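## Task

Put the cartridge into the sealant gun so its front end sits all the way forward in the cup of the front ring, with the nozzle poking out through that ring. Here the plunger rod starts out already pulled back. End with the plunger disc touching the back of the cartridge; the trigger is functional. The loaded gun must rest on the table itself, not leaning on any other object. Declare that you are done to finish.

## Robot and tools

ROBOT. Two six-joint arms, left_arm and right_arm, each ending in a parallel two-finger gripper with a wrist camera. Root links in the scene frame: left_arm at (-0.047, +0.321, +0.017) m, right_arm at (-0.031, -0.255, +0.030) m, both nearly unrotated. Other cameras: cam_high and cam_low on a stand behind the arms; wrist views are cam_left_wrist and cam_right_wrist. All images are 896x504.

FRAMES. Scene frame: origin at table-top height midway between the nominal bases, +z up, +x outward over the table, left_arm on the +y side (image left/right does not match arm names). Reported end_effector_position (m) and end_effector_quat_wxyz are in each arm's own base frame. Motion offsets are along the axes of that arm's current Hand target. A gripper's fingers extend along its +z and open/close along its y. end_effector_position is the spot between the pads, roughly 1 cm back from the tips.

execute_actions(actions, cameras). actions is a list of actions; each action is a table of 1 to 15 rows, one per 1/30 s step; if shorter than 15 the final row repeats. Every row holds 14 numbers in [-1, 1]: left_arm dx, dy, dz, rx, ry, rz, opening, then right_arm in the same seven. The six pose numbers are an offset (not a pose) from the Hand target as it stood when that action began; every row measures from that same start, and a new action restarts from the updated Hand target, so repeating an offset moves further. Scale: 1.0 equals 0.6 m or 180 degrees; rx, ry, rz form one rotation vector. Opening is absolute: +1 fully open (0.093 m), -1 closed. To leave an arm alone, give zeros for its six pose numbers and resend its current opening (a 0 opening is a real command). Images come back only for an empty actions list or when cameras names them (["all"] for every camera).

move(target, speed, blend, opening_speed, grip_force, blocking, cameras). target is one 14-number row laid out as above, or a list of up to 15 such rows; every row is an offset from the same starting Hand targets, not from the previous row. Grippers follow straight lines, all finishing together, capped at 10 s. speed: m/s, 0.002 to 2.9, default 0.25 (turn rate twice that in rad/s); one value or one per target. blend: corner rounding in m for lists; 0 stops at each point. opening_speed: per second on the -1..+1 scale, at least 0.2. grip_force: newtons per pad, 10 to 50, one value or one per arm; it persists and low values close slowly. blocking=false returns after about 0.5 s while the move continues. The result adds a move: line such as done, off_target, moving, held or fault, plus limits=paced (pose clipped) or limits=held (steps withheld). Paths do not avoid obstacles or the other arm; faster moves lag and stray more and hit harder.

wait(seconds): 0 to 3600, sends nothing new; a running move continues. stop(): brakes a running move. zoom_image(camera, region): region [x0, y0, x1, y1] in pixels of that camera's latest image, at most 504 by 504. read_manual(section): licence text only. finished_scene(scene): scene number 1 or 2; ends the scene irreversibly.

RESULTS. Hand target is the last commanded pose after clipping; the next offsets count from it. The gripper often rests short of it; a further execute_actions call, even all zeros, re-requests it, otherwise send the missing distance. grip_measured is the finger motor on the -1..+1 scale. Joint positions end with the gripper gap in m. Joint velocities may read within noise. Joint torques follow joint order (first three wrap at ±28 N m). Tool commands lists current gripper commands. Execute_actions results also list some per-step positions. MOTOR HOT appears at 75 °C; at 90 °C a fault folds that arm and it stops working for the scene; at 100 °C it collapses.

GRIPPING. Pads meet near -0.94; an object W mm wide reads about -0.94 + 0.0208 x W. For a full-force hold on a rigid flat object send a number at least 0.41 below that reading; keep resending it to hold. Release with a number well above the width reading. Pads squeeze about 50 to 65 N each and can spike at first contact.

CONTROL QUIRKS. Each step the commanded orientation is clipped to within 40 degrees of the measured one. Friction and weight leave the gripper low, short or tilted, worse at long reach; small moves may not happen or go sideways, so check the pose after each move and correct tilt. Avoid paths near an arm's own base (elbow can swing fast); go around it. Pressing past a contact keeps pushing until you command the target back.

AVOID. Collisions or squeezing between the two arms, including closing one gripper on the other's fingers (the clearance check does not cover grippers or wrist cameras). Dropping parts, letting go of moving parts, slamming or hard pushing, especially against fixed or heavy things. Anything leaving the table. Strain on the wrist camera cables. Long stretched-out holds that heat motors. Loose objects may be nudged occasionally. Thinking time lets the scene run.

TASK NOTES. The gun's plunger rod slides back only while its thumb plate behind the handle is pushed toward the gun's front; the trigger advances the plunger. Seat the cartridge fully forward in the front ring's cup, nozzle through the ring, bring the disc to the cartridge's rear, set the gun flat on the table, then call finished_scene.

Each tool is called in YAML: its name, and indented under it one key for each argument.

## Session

execute_actions:
  actions: []

Scene clock: 0.00 s.
left_arm: end_effector_position=(+0.3901, -0.0189, +0.0884) grip_measured=+1.000 end_effector_quat_wxyz=(+0.565, +0.022, +0.821, -0.080) | right_arm: end_effector_position=(+0.3797, -0.0252, +0.0855) grip_measured=+1.000 end_effector_quat_wxyz=(+0.582, -0.006, +0.811, -0.060)
Joint positions: left_arm=[0.031 1.561 0.377 0.822 0.186 -0.044 0.093] | right_arm=[-0.045 1.569 0.304 0.944 0.048 -0.094 0.093]
Joint velocities: within noise
Joint torques (N m): no reading
Heat: left arm: 31 °C; right arm: 30 °C.
Hand target: left_arm +0.3929, -0.0180, +0.0937; +0.573, +0.024, +0.816, -0.076 | right_arm +0.3815, -0.0260, +0.0890; +0.586, -0.002, +0.808, -0.060
Tool commands: left_gripper/opening=+1.0 right_gripper/opening=+1.0

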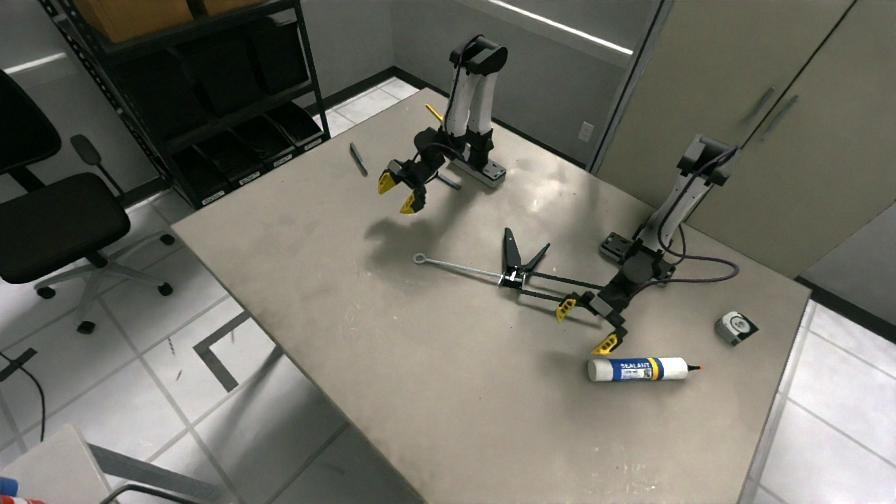

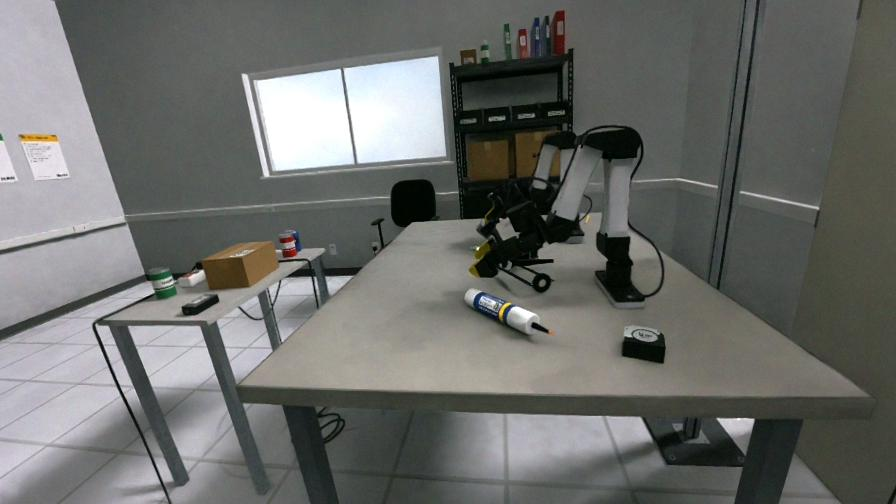

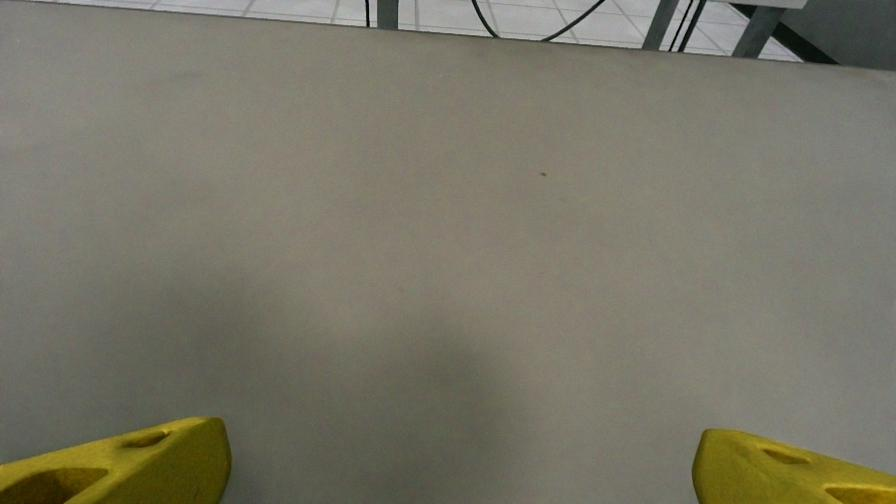

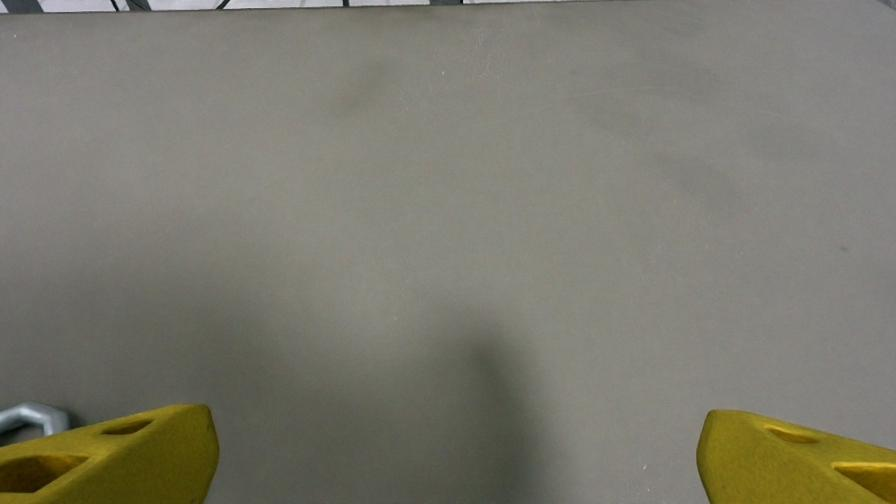

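move:
  target: [-0.234,0.2205,-0.337,-0.323,0.280,-0.414,1,0,0,0,0,0,0,1]
  speed: 0.3
  cameras: ["cam_high","cam_left_wrist"]

Scene clock: 49.87 s.
left_arm: end_effector_position=(+0.2764, +0.1521, +0.2670) grip_measured=+1.000 end_effector_quat_wxyz=(+0.148, -0.649, +0.746, -0.027) | right_arm: end_effector_position=(+0.3797, -0.0252, +0.0855) grip_measured=+1.000 end_effector_quat_wxyz=(+0.582, -0.006, +0.811, -0.060)
Joint positions: left_arm=[0.497 1.578 1.838 -1.528 -0.011 -0.934 0.093] | right_arm=[-0.045 1.569 0.304 0.944 0.048 -0.094 0.093]
Joint torques (N m): left_arm=[0.7 -7.8 8.68 0.65 -0.07 -0.29] | right_arm=[0.1 -4.01 5.22 2.31 0.03 0.07]
Heat: left arm: 37 °C; right arm: 39 °C.
Hand target: left_arm +0.2694, +0.1500, +0.2798; -0.001, -0.664, +0.748, +0.000 | right_arm +0.3815, -0.0260, +0.0890; +0.586, -0.002, +0.808, -0.060
Off the commanded pose: left_arm 0.015 m, 17 deg | right_arm 0.004 m, 1 deg.
joint sent to its limit (left arm) — joint 4 (wrist pitch), lower limit. The joint targets are off in orientation, not in position.
move: off_target (left_arm)

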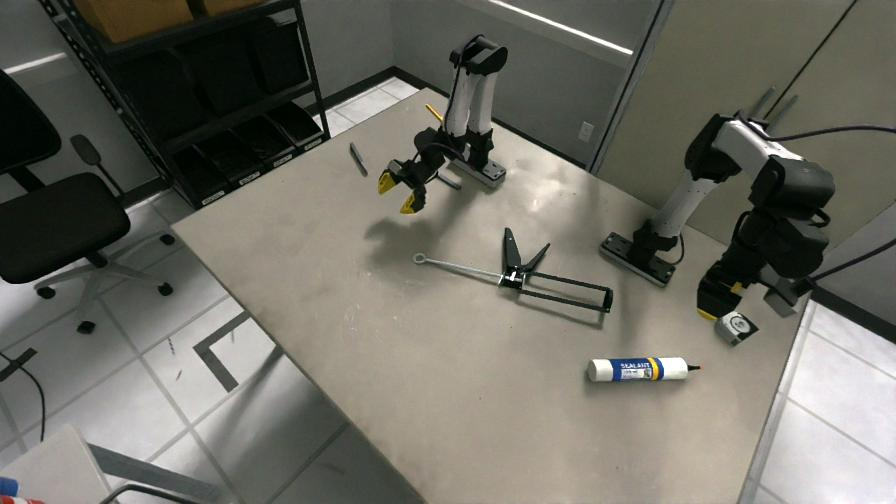

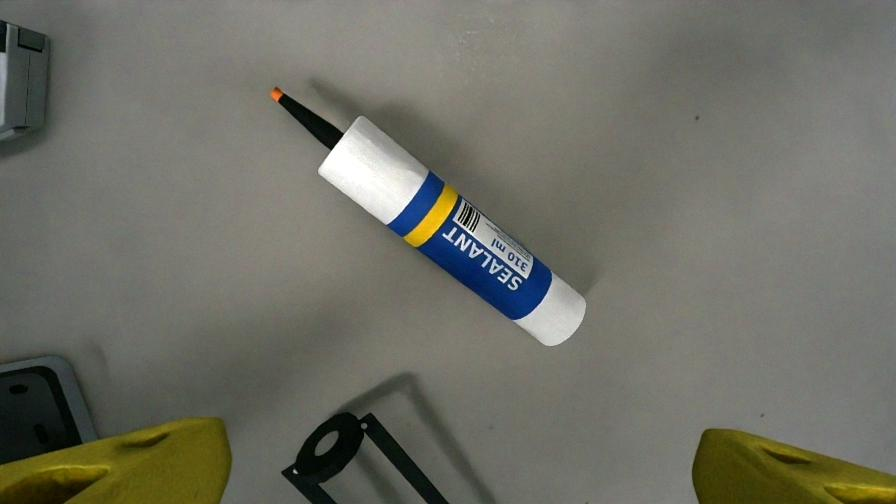

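move:
  target: [0,0,0,0,0,0,1,-0.193,0.572,-0.298,-0.4226,0.2033,-0.5474,1]
  speed: 0.3
  cameras: ["cam_high","cam_right_wrist"]

Scene clock: 74.93 s.
left_arm: end_effector_position=(+0.2764, +0.1521, +0.2670) grip_measured=+1.000 end_effector_quat_wxyz=(+0.148, -0.650, +0.745, -0.027) | right_arm: end_effector_position=(+0.2711, +0.3411, +0.2204) grip_measured=+1.000 end_effector_quat_wxyz=(-0.128, +0.841, -0.526, +0.009)
Joint positions: left_arm=[0.497 1.578 1.838 -1.528 -0.011 -0.935 0.093] | right_arm=[0.895 2.073 2.283 -1.524 -0.012 -1.128 0.093]
Joint torques (N m): left_arm=[0.73 -7.82 8.7 0.66 -0.04 -0.3] | right_arm=[0.2 -6.89 8.29 0.46 0.07 -0.14]
Heat: left arm: 40 °C; right arm: 39 °C.
Hand target: left_arm +0.2694, +0.1500, +0.2798; -0.001, -0.664, +0.748, +0.000 | right_arm +0.2714, +0.3403, +0.2189; +0.000, +0.852, -0.523, +0.001
Off the commanded pose: left_arm 0.015 m, 17 deg | right_arm 0.002 m, 15 deg.
joint sent to its limit (left arm) — joint 4 (wrist pitch), lower limit. The joint targets are off in orientation, not in position.
joint sent to its limit (right arm) — joint 4 (wrist pitch), lower limit. The joint targets are off in orientation, not in position.
move: off_target (right_arm)

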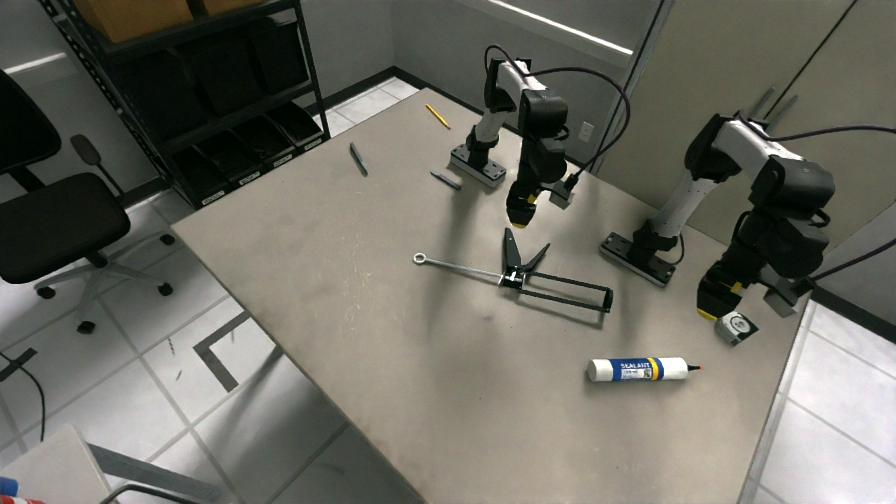

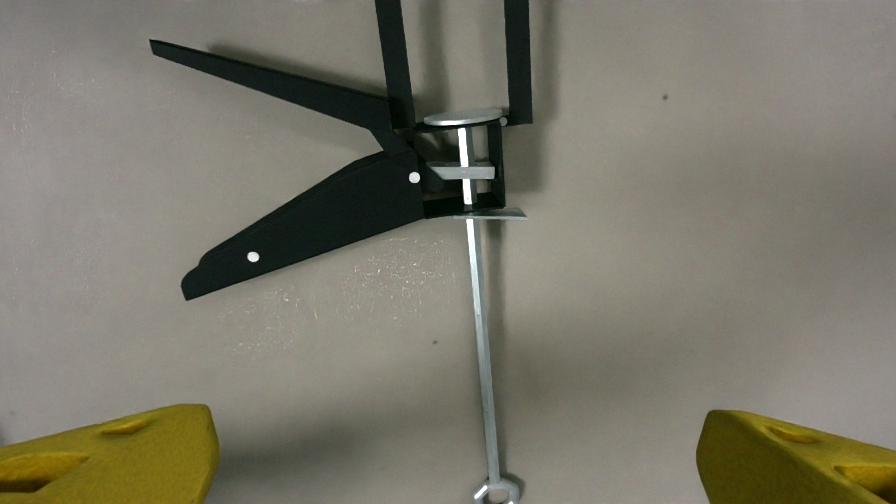

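move:
  target: [0,0,0,0,0,0,1,0.071,-0.121,0.198,0,0,-0.039,1]
  speed: 0.25
  cameras: ["cam_high","cam_right_wrist"]

Scene clock: 91.07 s.
left_arm: end_effector_position=(+0.2764, +0.1521, +0.2670) grip_measured=+1.000 end_effector_quat_wxyz=(+0.148, -0.650, +0.745, -0.027) | right_arm: end_effector_position=(+0.3551, +0.3361, +0.1039) grip_measured=+1.000 end_effector_quat_wxyz=(-0.038, +0.876, -0.481, +0.008)
Joint positions: left_arm=[0.497 1.578 1.838 -1.528 -0.011 -0.935 0.093] | right_arm=[0.755 2.475 2.512 -1.53 -0.009 -1.383 0.093]
Joint torques (N m): left_arm=[0.77 -7.75 8.65 0.65 -0.05 -0.29] | right_arm=[0.18 -9.21 8.24 0.05 0.04 -0.11]
Heat: left arm: 42 °C; right arm: 36 °C.
Hand target: left_arm +0.2694, +0.1500, +0.2798; -0.001, -0.664, +0.748, +0.000 | right_arm +0.3555, +0.3351, +0.1002; +0.000, +0.883, -0.470, +0.001
Off the commanded pose: left_arm 0.015 m, 17 deg | right_arm 0.004 m, 5 deg.
joint sent to its limit (left arm) — joint 4 (wrist pitch), lower limit. The joint targets are off in orientation, not in position.
joint sent to its limit (right arm) — joint 4 (wrist pitch), lower limit. The joint targets are off in orientation, not in position.
move: off_target (right_arm)

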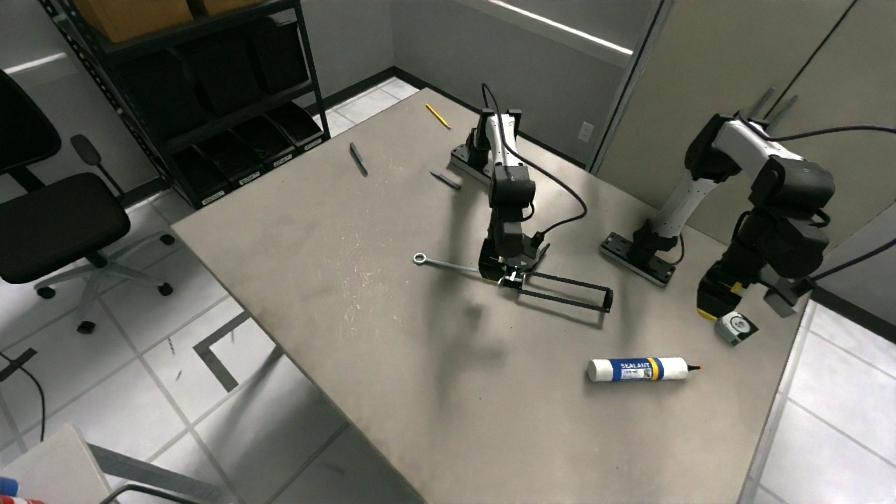

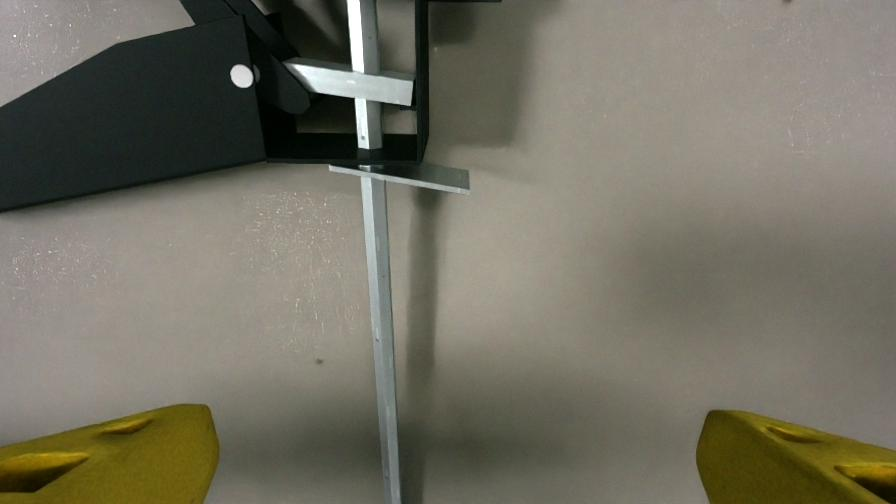

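move:
  target: [0,0,0,0,0,0,0.5,0,0.03,0.1,0,0,-0.005,0.3]
  speed: 0.15
  cameras: ["cam_right_wrist"]

Scene clock: 97.10 s.
left_arm: end_effector_position=(+0.2764, +0.1521, +0.2670) grip_measured=+0.502 end_effector_quat_wxyz=(+0.148, -0.650, +0.745, -0.027) | right_arm: end_effector_position=(+0.3366, +0.3196, +0.0275) grip_measured=+0.302 end_effector_quat_wxyz=(+0.025, +0.879, -0.476, -0.012)
Joint positions: left_arm=[0.497 1.578 1.838 -1.528 -0.011 -0.935 0.069] | right_arm=[0.757 2.463 2.184 -1.348 -0.007 -1.392 0.06]
Joint torques (N m): left_arm=[0.79 -7.77 8.66 0.65 -0.08 -0.29] | right_arm=[0.69 -14.05 4.22 0.38 0.05 -0.14]
Heat: left arm: 42 °C; right arm: 35 °C.
Hand target: left_arm +0.2694, +0.1500, +0.2798; -0.001, -0.664, +0.748, +0.000 | right_arm +0.3407, +0.3249, +0.0401; +0.000, +0.886, -0.463, +0.001
Off the commanded pose: left_arm 0.015 m, 17 deg | right_arm 0.014 m, 4 deg.
joint sent to its limit (left arm) — joint 4 (wrist pitch), lower limit. The joint targets are off in orientation, not in position.
move: off_target (right_arm)

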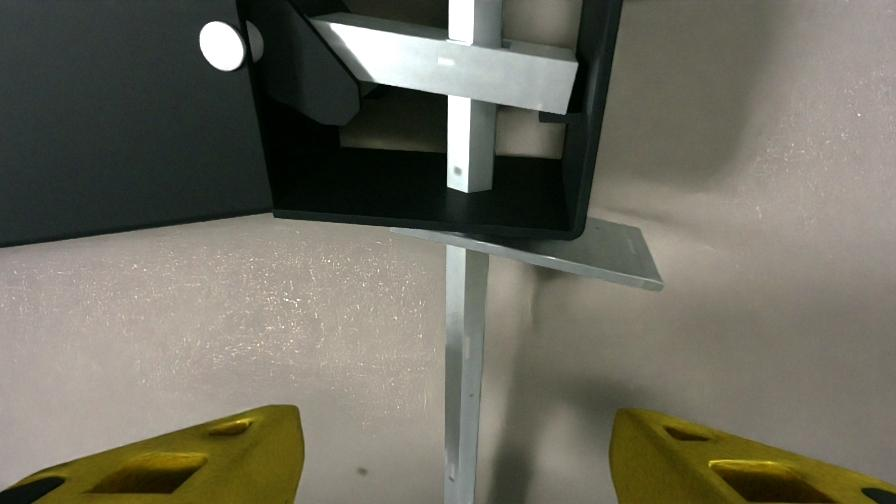

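move:
  target:
    - [0,0,0,0,0,0,0.5,0,-0.005,0.025,0,0,-0.01,0.3]
    - [0,0,0,0,0,0,0.5,0,-0.005,0.025,0,0,-0.01,-1]
  speed: 0.08
  opening_speed: 1.0
  cameras: ["cam_right_wrist"]

Scene clock: 103.40 s.
left_arm: end_effector_position=(+0.2764, +0.1521, +0.2670) grip_measured=+0.502 end_effector_quat_wxyz=(+0.148, -0.650, +0.745, -0.027) | right_arm: end_effector_position=(+0.3401, +0.3229, +0.0214) grip_measured=-0.988 end_effector_quat_wxyz=(+0.015, +0.887, -0.461, -0.009)
Joint positions: left_arm=[0.497 1.578 1.838 -1.528 -0.011 -0.935 0.069] | right_arm=[0.757 2.463 2.161 -1.303 -0.007 -1.426 0]
Joint torques (N m): left_arm=[0.79 -7.76 8.68 0.65 -0.06 -0.29] | right_arm=[0.47 -12.55 4.25 0.48 0.04 -0.16]
Heat: left arm: 43 °C; right arm: 37 °C.
Hand target: left_arm +0.2694, +0.1500, +0.2798; -0.001, -0.664, +0.748, +0.000 | right_arm +0.3432, +0.3266, +0.0251; +0.000, +0.893, -0.449, +0.001
Off the commanded pose: left_arm 0.015 m, 17 deg | right_arm 0.006 m, 3 deg.
joint sent to its limit (left arm) — joint 4 (wrist pitch), lower limit. The joint targets are off in orientation, not in position.
move: off_target (right_arm); target 2's new opening was sent with right_arm's hand 0.006 m and 3 deg from that target

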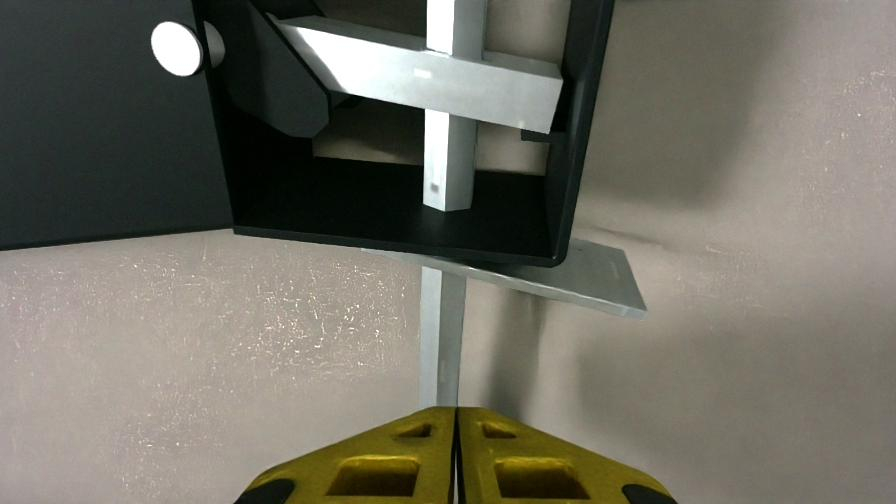

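move:
  target:
    - [0,0,0,0,0,0,0.5,0,0,-0.01,0,0,0,-0.2]
    - [0,0,0,0,0,0,0.5,0,0.006,0.022,0,0,0.0,-0.2]
    - [0,0,0,0,0,0,0.5,0,0.006,0.022,0,0,0.0,-1]
  speed: 0.08
  opening_speed: 1.0
  cameras: ["cam_right_wrist"]

Scene clock: 111.40 s.
left_arm: end_effector_position=(+0.2764, +0.1521, +0.2670) grip_measured=+0.502 end_effector_quat_wxyz=(+0.148, -0.650, +0.745, -0.027) | right_arm: end_effector_position=(+0.3389, +0.3211, +0.0024) grip_measured=-0.914 end_effector_quat_wxyz=(+0.016, +0.890, -0.456, -0.008)
Joint positions: left_arm=[0.497 1.578 1.838 -1.528 -0.011 -0.935 0.069] | right_arm=[0.757 2.463 2.085 -1.228 -0.004 -1.438 0.001]
Joint torques (N m): left_arm=[0.75 -7.86 8.7 0.64 -0.04 -0.29] | right_arm=[0.55 -13.49 4.12 0.3 0 -0.08]
Heat: left arm: 43 °C; right arm: 40 °C.
Hand target: left_arm +0.2694, +0.1500, +0.2798; -0.001, -0.664, +0.748, +0.000 | right_arm +0.3403, +0.3244, +0.0119; +0.000, +0.893, -0.449, +0.001
Off the commanded pose: left_arm 0.015 m, 17 deg | right_arm 0.010 m, 2 deg.
joint sent to its limit (left arm) — joint 4 (wrist pitch), lower limit. The joint targets are off in orientation, not in position.
move: done; target 3's new opening was sent with right_arm's hand 0.011 m and 3 deg from that target

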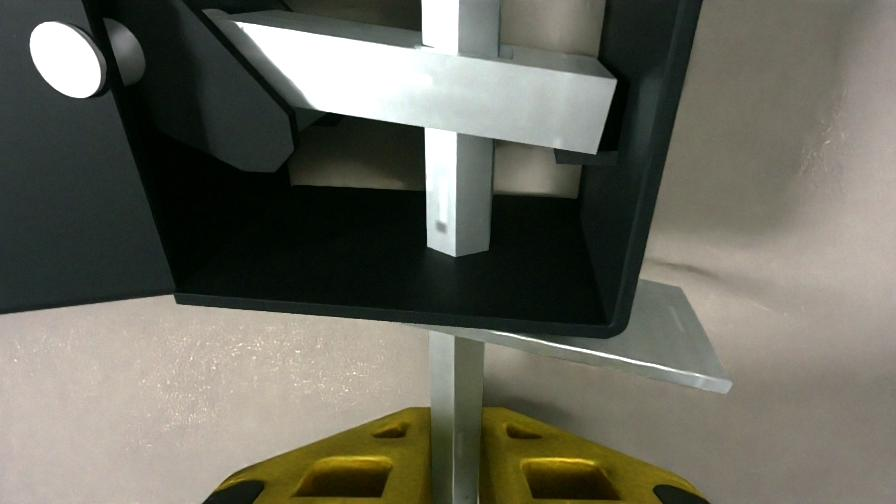

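move:
  target: [0,0,0,0,0,0,0.5,-0.0445,0.0583,-0.006,0,0,0.237,-1]
  speed: 0.12
  cameras: ["cam_high","cam_right_wrist"]

Scene clock: 130.73 s.
left_arm: end_effector_position=(+0.2764, +0.1521, +0.2670) grip_measured=+0.502 end_effector_quat_wxyz=(+0.148, -0.650, +0.745, -0.027) | right_arm: end_effector_position=(+0.2926, +0.3246, +0.0047) grip_measured=-0.917 end_effector_quat_wxyz=(+0.019, +0.686, -0.727, -0.005)
Joint positions: left_arm=[0.497 1.578 1.838 -1.528 -0.011 -0.935 0.069] | right_arm=[0.832 2.326 1.85 -1.133 -0.013 -0.68 0.001]
Joint torques (N m): left_arm=[0.76 -7.72 8.68 0.64 -0.06 -0.28] | right_arm=[0.09 -12.93 4.21 0.32 -0.01 0.52]
Heat: left arm: 44 °C; right arm: 47 °C.
Hand target: left_arm +0.2694, +0.1500, +0.2798; -0.001, -0.664, +0.748, +0.000 | right_arm +0.2962, +0.3251, +0.0156; +0.000, +0.669, -0.743, +0.001
Off the commanded pose: left_arm 0.015 m, 17 deg | right_arm 0.011 m, 4 deg.
joint sent to its limit (left arm) — joint 4 (wrist pitch), lower limit. The joint targets are off in orientation, not in position.
move: off_target (right_arm)

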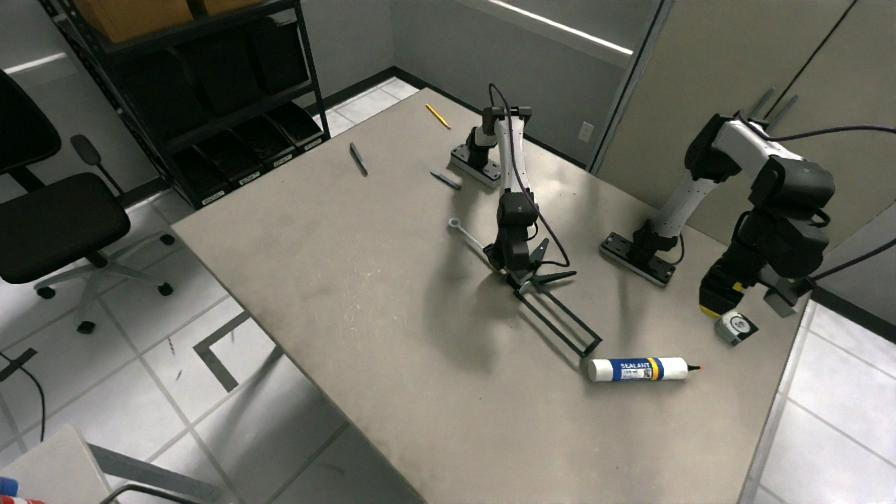

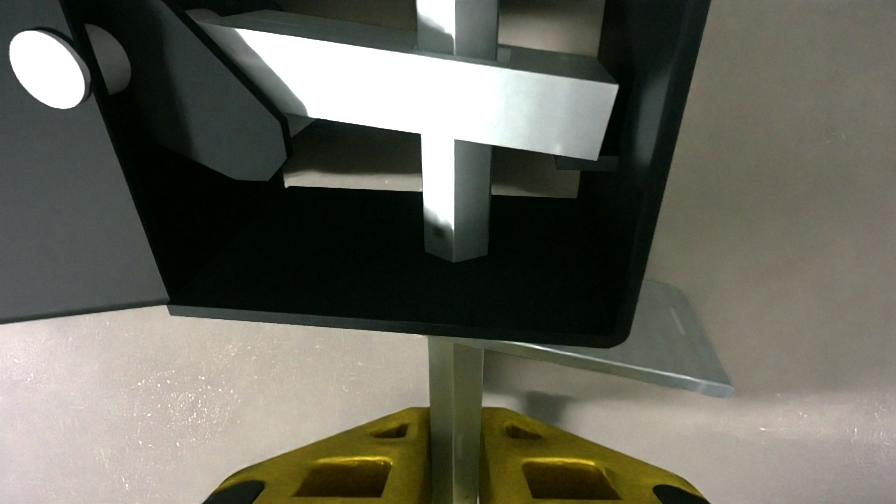

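move:
  target:
    - [0,0,0,0,0,0,0.5,0,0,0,0,0,0,-0.2]
    - [0,0,0,0,0,0,0.5,0,0,-0.15,0,0,0,0.3]
    - [0,0,0,0,0,0,0.5,0.29,0,-0.15,0,0,0,0.3]
  speed: 0.2
  opening_speed: 1.5
  cameras: ["cam_high","cam_right_wrist"]

Scene clock: 147.50 s.
left_arm: end_effector_position=(+0.2764, +0.1521, +0.2670) grip_measured=+0.502 end_effector_quat_wxyz=(+0.148, -0.650, +0.745, -0.027) | right_arm: end_effector_position=(+0.2744, +0.1512, +0.1025) grip_measured=+0.298 end_effector_quat_wxyz=(-0.021, -0.662, +0.749, +0.001)
Joint positions: left_arm=[0.497 1.578 1.838 -1.528 -0.011 -0.935 0.069] | right_arm=[0.507 1.772 1.422 -1.263 0.007 -0.941 0.06]
Joint torques (N m): left_arm=[0.72 -7.75 8.68 0.64 -0.07 -0.29] | right_arm=[-0.29 -8.55 4.49 0.54 -0.08 -0.12]
Heat: left arm: 45 °C; right arm: 50 °C.
Hand target: left_arm +0.2694, +0.1500, +0.2798; -0.001, -0.664, +0.748, +0.000 | right_arm +0.2778, +0.1522, +0.1056; +0.000, -0.669, +0.743, -0.001
Off the commanded pose: left_arm 0.015 m, 17 deg | right_arm 0.005 m, 3 deg.
joint sent to its limit (left arm) — joint 4 (wrist pitch), lower limit. The joint targets are off in orientation, not in position.
move: off_target (right_arm)

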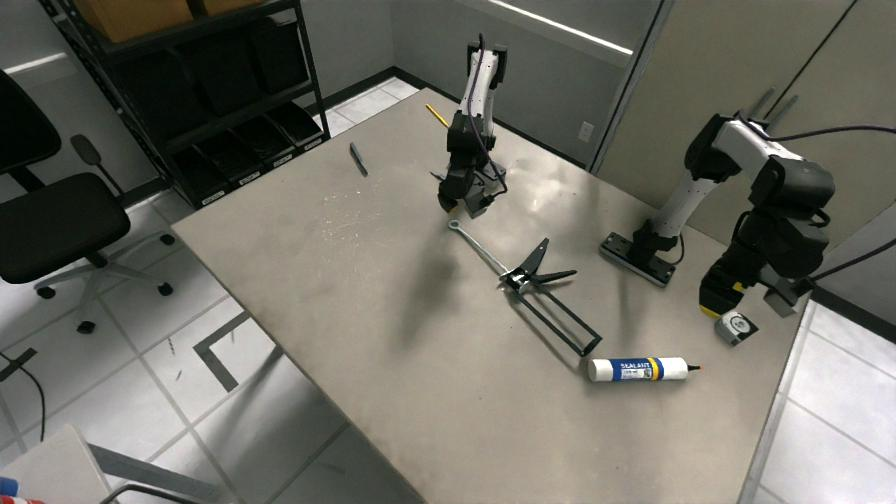

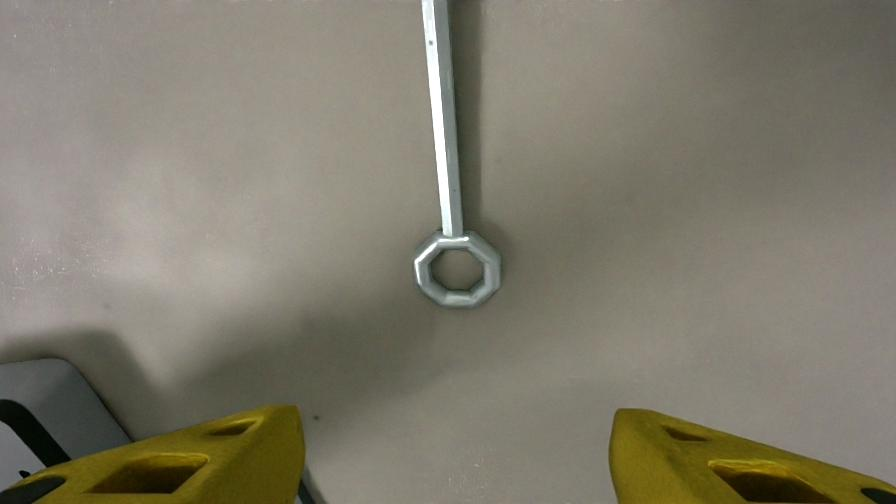

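move:
  target: [0,0,0,0,0,0,0.5,0.01,-0.014,0.098,0,0,0,0.2]
  speed: 0.15
  cameras: ["cam_right_wrist"]

Scene clock: 154.40 s.
left_arm: end_effector_position=(+0.2764, +0.1521, +0.2670) grip_measured=+0.502 end_effector_quat_wxyz=(+0.148, -0.650, +0.745, -0.027) | right_arm: end_effector_position=(+0.2834, +0.1448, +0.0567) grip_measured=+0.202 end_effector_quat_wxyz=(+0.000, -0.662, +0.749, -0.003)
Joint positions: left_arm=[0.497 1.578 1.838 -1.528 -0.011 -0.935 0.069] | right_arm=[0.476 1.786 1.255 -1.039 0.007 -0.972 0.055]
Joint torques (N m): left_arm=[0.77 -7.84 8.72 0.66 -0.06 -0.29] | right_arm=[-0.38 -4.98 4.22 0.62 -0.07 -0.11]
Heat: left arm: 45 °C; right arm: 48 °C.
Hand target: left_arm +0.2694, +0.1500, +0.2798; -0.001, -0.664, +0.748, +0.000 | right_arm +0.2856, +0.1453, +0.0468; +0.000, -0.669, +0.743, -0.001
Off the commanded pose: left_arm 0.015 m, 17 deg | right_arm 0.010 m, 1 deg.
joint sent to its limit (left arm) — joint 4 (wrist pitch), lower limit. The joint targets are off in orientation, not in position.
move: done

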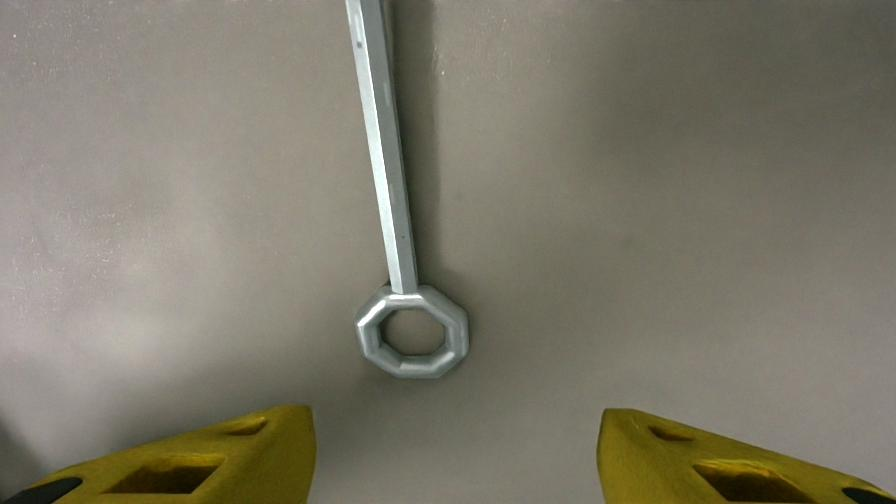

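move:
  target:
    - [0,0,0,0,0,0,0.5,0.0,0.0135,0.074,0,0,0,0.2]
    - [0,0,0,0,0,0,0.5,0.0,0.0135,0.074,0,0,0,-0.85]
  speed: 0.12
  opening_speed: 1
  cameras: ["cam_right_wrist","cam_high"]

Scene clock: 162.57 s.
left_arm: end_effector_position=(+0.2764, +0.1521, +0.2670) grip_measured=+0.502 end_effector_quat_wxyz=(+0.148, -0.650, +0.745, -0.027) | right_arm: end_effector_position=(+0.2782, +0.1434, +0.0119) grip_measured=-0.848 end_effector_quat_wxyz=(-0.001, -0.664, +0.748, -0.003)
Joint positions: left_arm=[0.497 1.578 1.838 -1.528 -0.011 -0.935 0.069] | right_arm=[0.48 1.832 1.121 -0.86 0.007 -0.972 0.004]
Joint torques (N m): left_arm=[0.88 -7.75 8.59 0.65 -0.07 -0.26] | right_arm=[0.58 -5.08 3.82 0.63 -0.07 0.05]
Heat: left arm: 45 °C; right arm: 45 °C.
Hand target: left_arm +0.2694, +0.1500, +0.2798; -0.001, -0.664, +0.748, +0.000 | right_arm +0.2776, +0.1461, +0.0024; +0.000, -0.669, +0.743, -0.001
Off the commanded pose: left_arm 0.015 m, 17 deg | right_arm 0.010 m, 1 deg.
joint sent to its limit (left arm) — joint 4 (wrist pitch), lower limit. The joint targets are off in orientation, not in position.
move: done
Images, in order (width x height): cam_high 896x504, cam_right_wrist 896x504.

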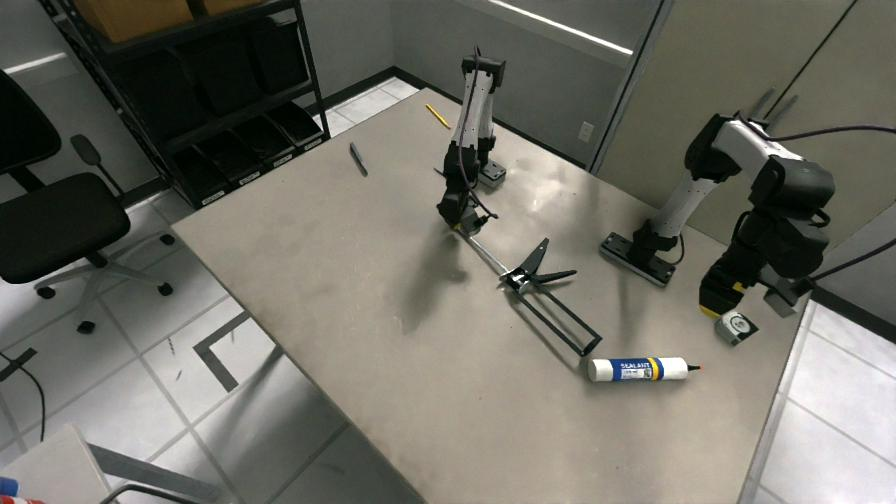

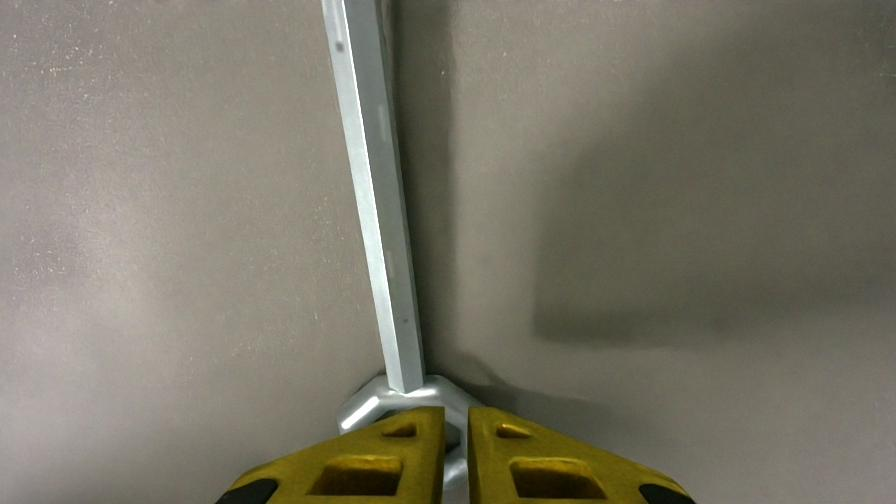

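move:
  target:
    - [0,0,0,0,0,0,0.5,0.0,0,0,0,0,0,0.2]
    - [0,0,0,0,0,0,0.5,0.004,0.012,0.016,0,0,0,0.2]
    - [0,0,0,0,0,0,0.5,0.004,0.012,0.016,0,0,0,-0.85]
  speed: 0.12
  opening_speed: 1
  cameras: ["cam_right_wrist"]

Scene clock: 170.63 s.
left_arm: end_effector_position=(+0.2764, +0.1521, +0.2670) grip_measured=+0.502 end_effector_quat_wxyz=(+0.148, -0.650, +0.745, -0.027) | right_arm: end_effector_position=(+0.2705, +0.1417, +0.0004) grip_measured=-0.848 end_effector_quat_wxyz=(-0.003, -0.666, +0.746, -0.003)
Joint positions: left_arm=[0.497 1.578 1.838 -1.528 -0.011 -0.935 0.069] | right_arm=[0.486 1.832 1.069 -0.814 0.007 -0.972 0.004]
Joint torques (N m): left_arm=[0.73 -7.79 8.75 0.66 -0.05 -0.29] | right_arm=[0.62 -5.19 3.77 0.58 -0.09 0.13]
Heat: left arm: 45 °C; right arm: 43 °C.
Hand target: left_arm +0.2694, +0.1500, +0.2798; -0.001, -0.664, +0.748, +0.000 | right_arm +0.2701, +0.1444, -0.0073; +0.000, -0.669, +0.743, -0.001
Off the commanded pose: left_arm 0.015 m, 17 deg | right_arm 0.008 m, 1 deg.
joint sent to its limit (left arm) — joint 4 (wrist pitch), lower limit. The joint targets are off in orientation, not in position.
move: done

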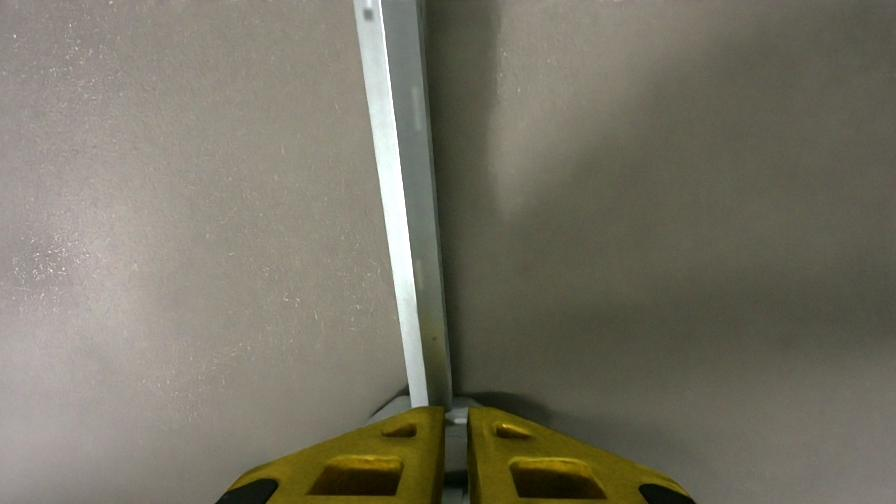

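move:
  target:
    - [0,0,0,0,0,0,0.5,0.0,0,0,0,0,0,-0.2]
    - [0,0,0,0,0,0,0.5,0,0,-0.04,0,0,0,-0.2]
    - [0,0,0,0,0,0,0.5,-0.07,0.006,-0.04,0,0,0,-0.2]
  speed: 0.12
  opening_speed: 1
  cameras: ["cam_right_wrist"]

Scene clock: 182.30 s.
left_arm: end_effector_position=(+0.2764, +0.1521, +0.2670) grip_measured=+0.502 end_effector_quat_wxyz=(+0.148, -0.650, +0.745, -0.027) | right_arm: end_effector_position=(+0.2689, +0.1829, +0.0155) grip_measured=-0.202 end_effector_quat_wxyz=(-0.005, +0.676, -0.737, +0.004)
Joint positions: left_arm=[0.497 1.578 1.838 -1.528 -0.011 -0.935 0.069] | right_arm=[0.601 1.859 1.173 -0.874 0.007 -0.884 0.036]
Joint torques (N m): left_arm=[0.76 -7.76 8.68 0.65 -0.06 -0.29] | right_arm=[0.46 -5.16 7.8 0 -0.07 0.25]
Heat: left arm: 46 °C; right arm: 41 °C.
Hand target: left_arm +0.2694, +0.1500, +0.2798; -0.001, -0.664, +0.748, +0.000 | right_arm +0.2710, +0.1866, +0.0168; +0.000, +0.669, -0.743, +0.001
Off the commanded pose: left_arm 0.015 m, 17 deg | right_arm 0.004 m, 1 deg.
joint sent to its limit (left arm) — joint 4 (wrist pitch), lower limit. The joint targets are off in orientation, not in position.
move: done

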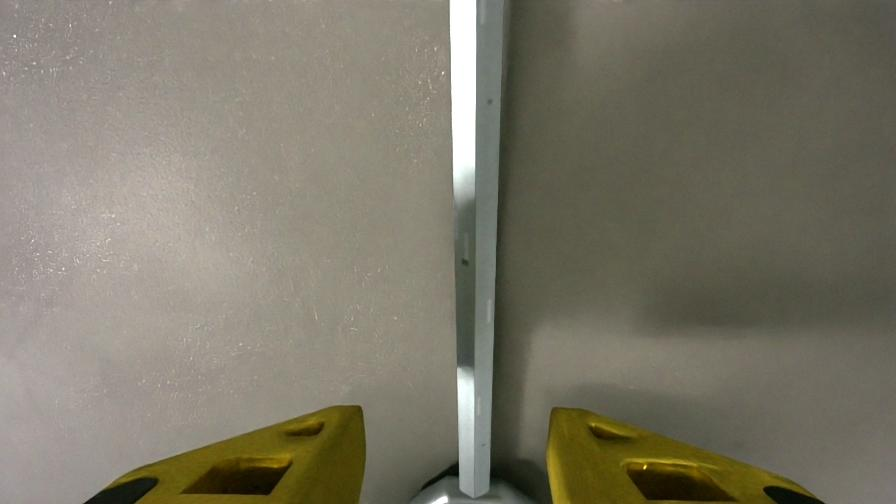

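move:
  target:
    - [0,0,0,0,0,0,0.5,0,-0.006,0.038,0,0,0,-0.2]
    - [0,0,0,0,0,0,0.5,0,-0.006,0.038,0,0,0,-1]
  speed: 0.12
  opening_speed: 1
  cameras: ["cam_right_wrist"]

Scene clock: 188.53 s.
left_arm: end_effector_position=(+0.2764, +0.1521, +0.2670) grip_measured=+0.502 end_effector_quat_wxyz=(+0.148, -0.650, +0.745, -0.027) | right_arm: end_effector_position=(+0.2701, +0.1838, +0.0004) grip_measured=-0.931 end_effector_quat_wxyz=(+0.006, +0.676, -0.737, +0.003)
Joint positions: left_arm=[0.497 1.578 1.838 -1.528 -0.011 -0.935 0.069] | right_arm=[0.601 1.908 1.173 -0.846 0.007 -0.884 0.001]
Joint torques (N m): left_arm=[0.79 -7.84 8.76 0.64 -0.06 -0.28] | right_arm=[-0.36 -5.45 5.07 0.53 -0.07 0.2]
Heat: left arm: 46 °C; right arm: 40 °C.
Hand target: left_arm +0.2694, +0.1500, +0.2798; -0.001, -0.664, +0.748, +0.000 | right_arm +0.2746, +0.1862, -0.0061; +0.000, +0.669, -0.743, +0.001
Off the commanded pose: left_arm 0.015 m, 17 deg | right_arm 0.008 m, 1 deg.
joint sent to its limit (left arm) — joint 4 (wrist pitch), lower limit. The joint targets are off in orientation, not in position.
move: done

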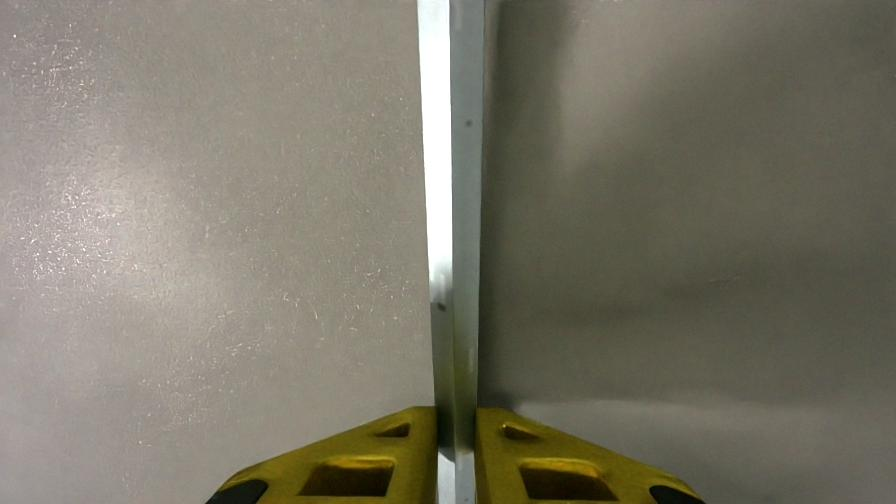

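move:
  target: [-0.0437,-0.0697,0.2663,0,0,-0.2667,1,0,0,0,0,0,0,-1]
  speed: 0.25
  cameras: ["cam_left_wrist","cam_high"]

Scene clock: 204.03 s.
left_arm: end_effector_position=(+0.3101, +0.1676, +0.1303) grip_measured=+1.000 end_effector_quat_wxyz=(-0.002, +0.905, -0.425, -0.001) | right_arm: end_effector_position=(+0.2701, +0.1838, +0.0004) grip_measured=-0.938 end_effector_quat_wxyz=(+0.006, +0.676, -0.737, +0.003)
Joint positions: left_arm=[0.493 1.879 1.669 -1.36 -0.005 -1.77 0.093] | right_arm=[0.601 1.908 1.173 -0.846 0.007 -0.884 0]
Joint torques (N m): left_arm=[0.44 -7.24 5.16 0.62 -0.09 -0.32] | right_arm=[-0.46 -5.37 5.15 0.53 -0.09 0.16]
Heat: left arm: 46 °C; right arm: 39 °C.
Hand target: left_arm +0.3139, +0.1708, +0.1200; +0.001, +0.911, -0.413, +0.000 | right_arm +0.2746, +0.1862, -0.0061; +0.000, +0.669, -0.743, +0.001
Off the commanded pose: left_arm 0.011 m, 2 deg | right_arm 0.008 m, 1 deg.
move: off_target (left_arm)
Images, in order (width x height): cam_high 896x504, cam_left_wrist 896x504.

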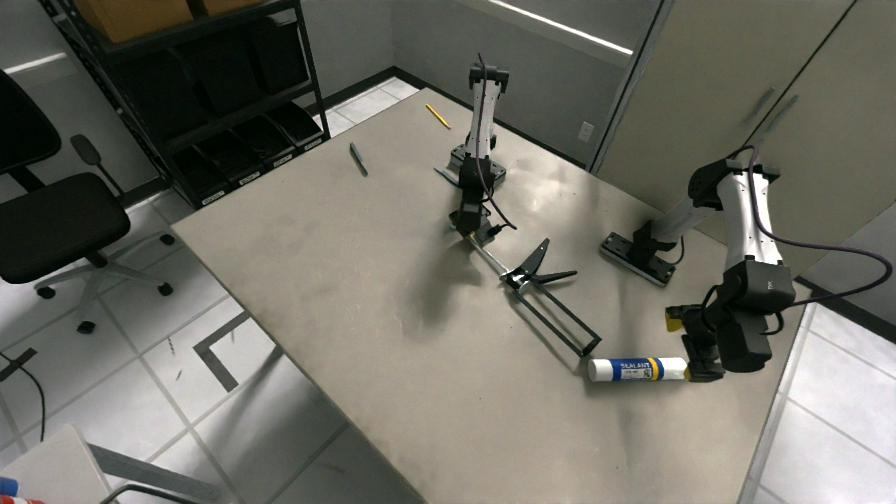

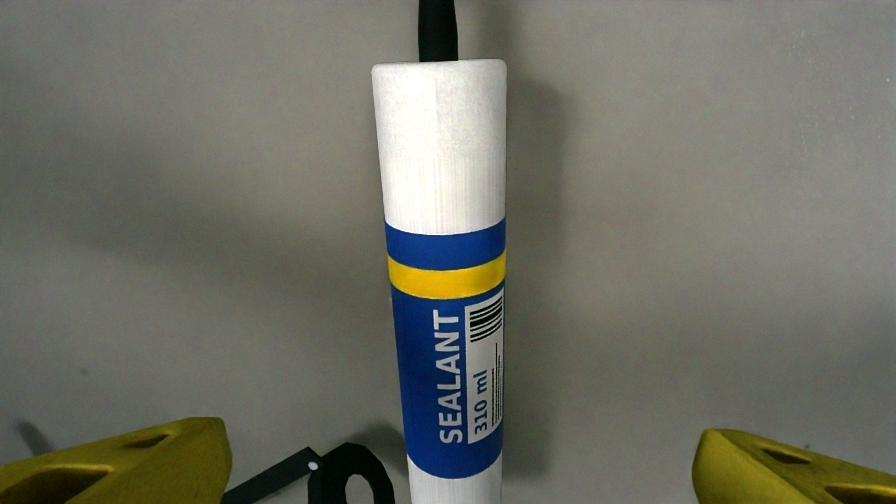

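move:
  target:
    - [0,0.005,0.13,0,0,0,0.6,0,0,0,0,0,0,-1]
    - [0,0.005,0.197,0,0,0,0.6,0,0,0,0,0,0,-1]
  speed: 0.15
  cameras: ["cam_left_wrist"]

Scene clock: 214.73 s.
left_arm: end_effector_position=(+0.3112, +0.1682, +0.0128) grip_measured=+0.602 end_effector_quat_wxyz=(-0.003, +0.906, -0.424, -0.001) | right_arm: end_effector_position=(+0.2701, +0.1838, +0.0004) grip_measured=-0.938 end_effector_quat_wxyz=(+0.006, +0.676, -0.737, +0.003)
Joint positions: left_arm=[0.493 1.968 1.312 -0.912 -0.005 -1.773 0.074] | right_arm=[0.601 1.908 1.173 -0.846 0.007 -0.884 0]
Joint torques (N m): left_arm=[0.23 -7.45 4.62 0.63 -0.11 -0.31] | right_arm=[-0.4 -5.41 5.07 0.55 -0.04 0.16]
Heat: left arm: 44 °C; right arm: 38 °C.
Hand target: left_arm +0.3116, +0.1686, +0.0018; +0.001, +0.911, -0.413, +0.000 | right_arm +0.2746, +0.1862, -0.0061; +0.000, +0.669, -0.743, +0.001
Off the commanded pose: left_arm 0.011 m, 1 deg | right_arm 0.008 m, 1 deg.
move: off_target (left_arm)

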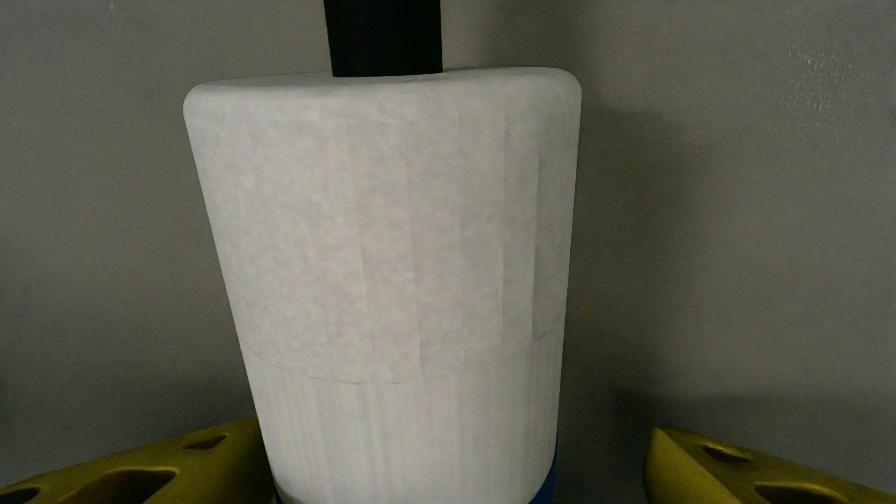

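move:
  target:
    - [0,0.017,0.0,0,0,0,0.6,0,0,0,0,0,0,-1]
    - [0,0.017,0,0,0,0,-0.5,0,0,0,0,0,0,-1]
  speed: 0.1
  opening_speed: 0.8
  cameras: ["cam_left_wrist"]

Scene clock: 221.83 s.
left_arm: end_effector_position=(+0.3013, +0.1625, +0.0022) grip_measured=-0.141 end_effector_quat_wxyz=(+0.008, +0.908, -0.420, -0.008) | right_arm: end_effector_position=(+0.2701, +0.1838, +0.0004) grip_measured=-0.938 end_effector_quat_wxyz=(+0.006, +0.676, -0.737, +0.003)
Joint positions: left_arm=[0.493 1.968 1.266 -0.892 -0.003 -1.782 0.038] | right_arm=[0.601 1.908 1.173 -0.846 0.007 -0.884 0]
Joint torques (N m): left_arm=[-0.39 -10.26 4.27 0.5 -0.1 -0.29] | right_arm=[-0.31 -5.46 4.97 0.53 -0.02 0.2]
Heat: left arm: 43 °C; right arm: 38 °C.
Hand target: left_arm +0.3039, +0.1619, +0.0018; +0.001, +0.911, -0.413, +0.000 | right_arm +0.2746, +0.1862, -0.0061; +0.000, +0.669, -0.743, +0.001
Off the commanded pose: left_arm 0.003 m, 2 deg | right_arm 0.008 m, 1 deg.
move: done

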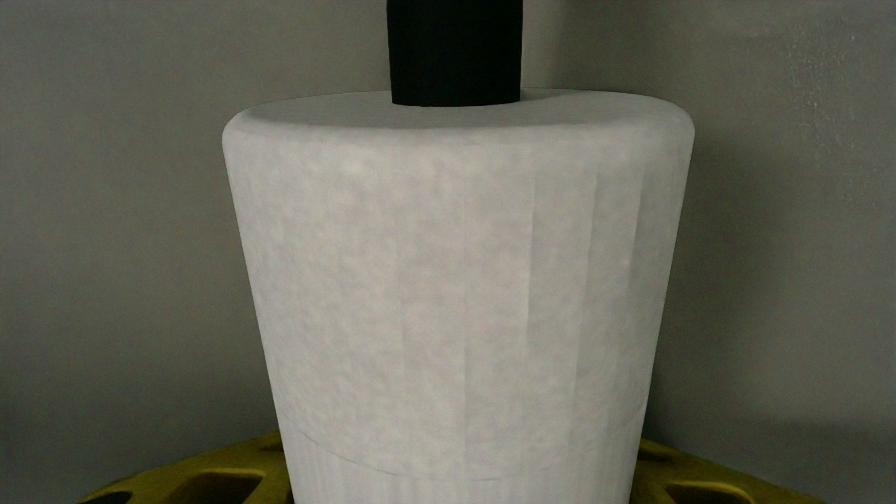

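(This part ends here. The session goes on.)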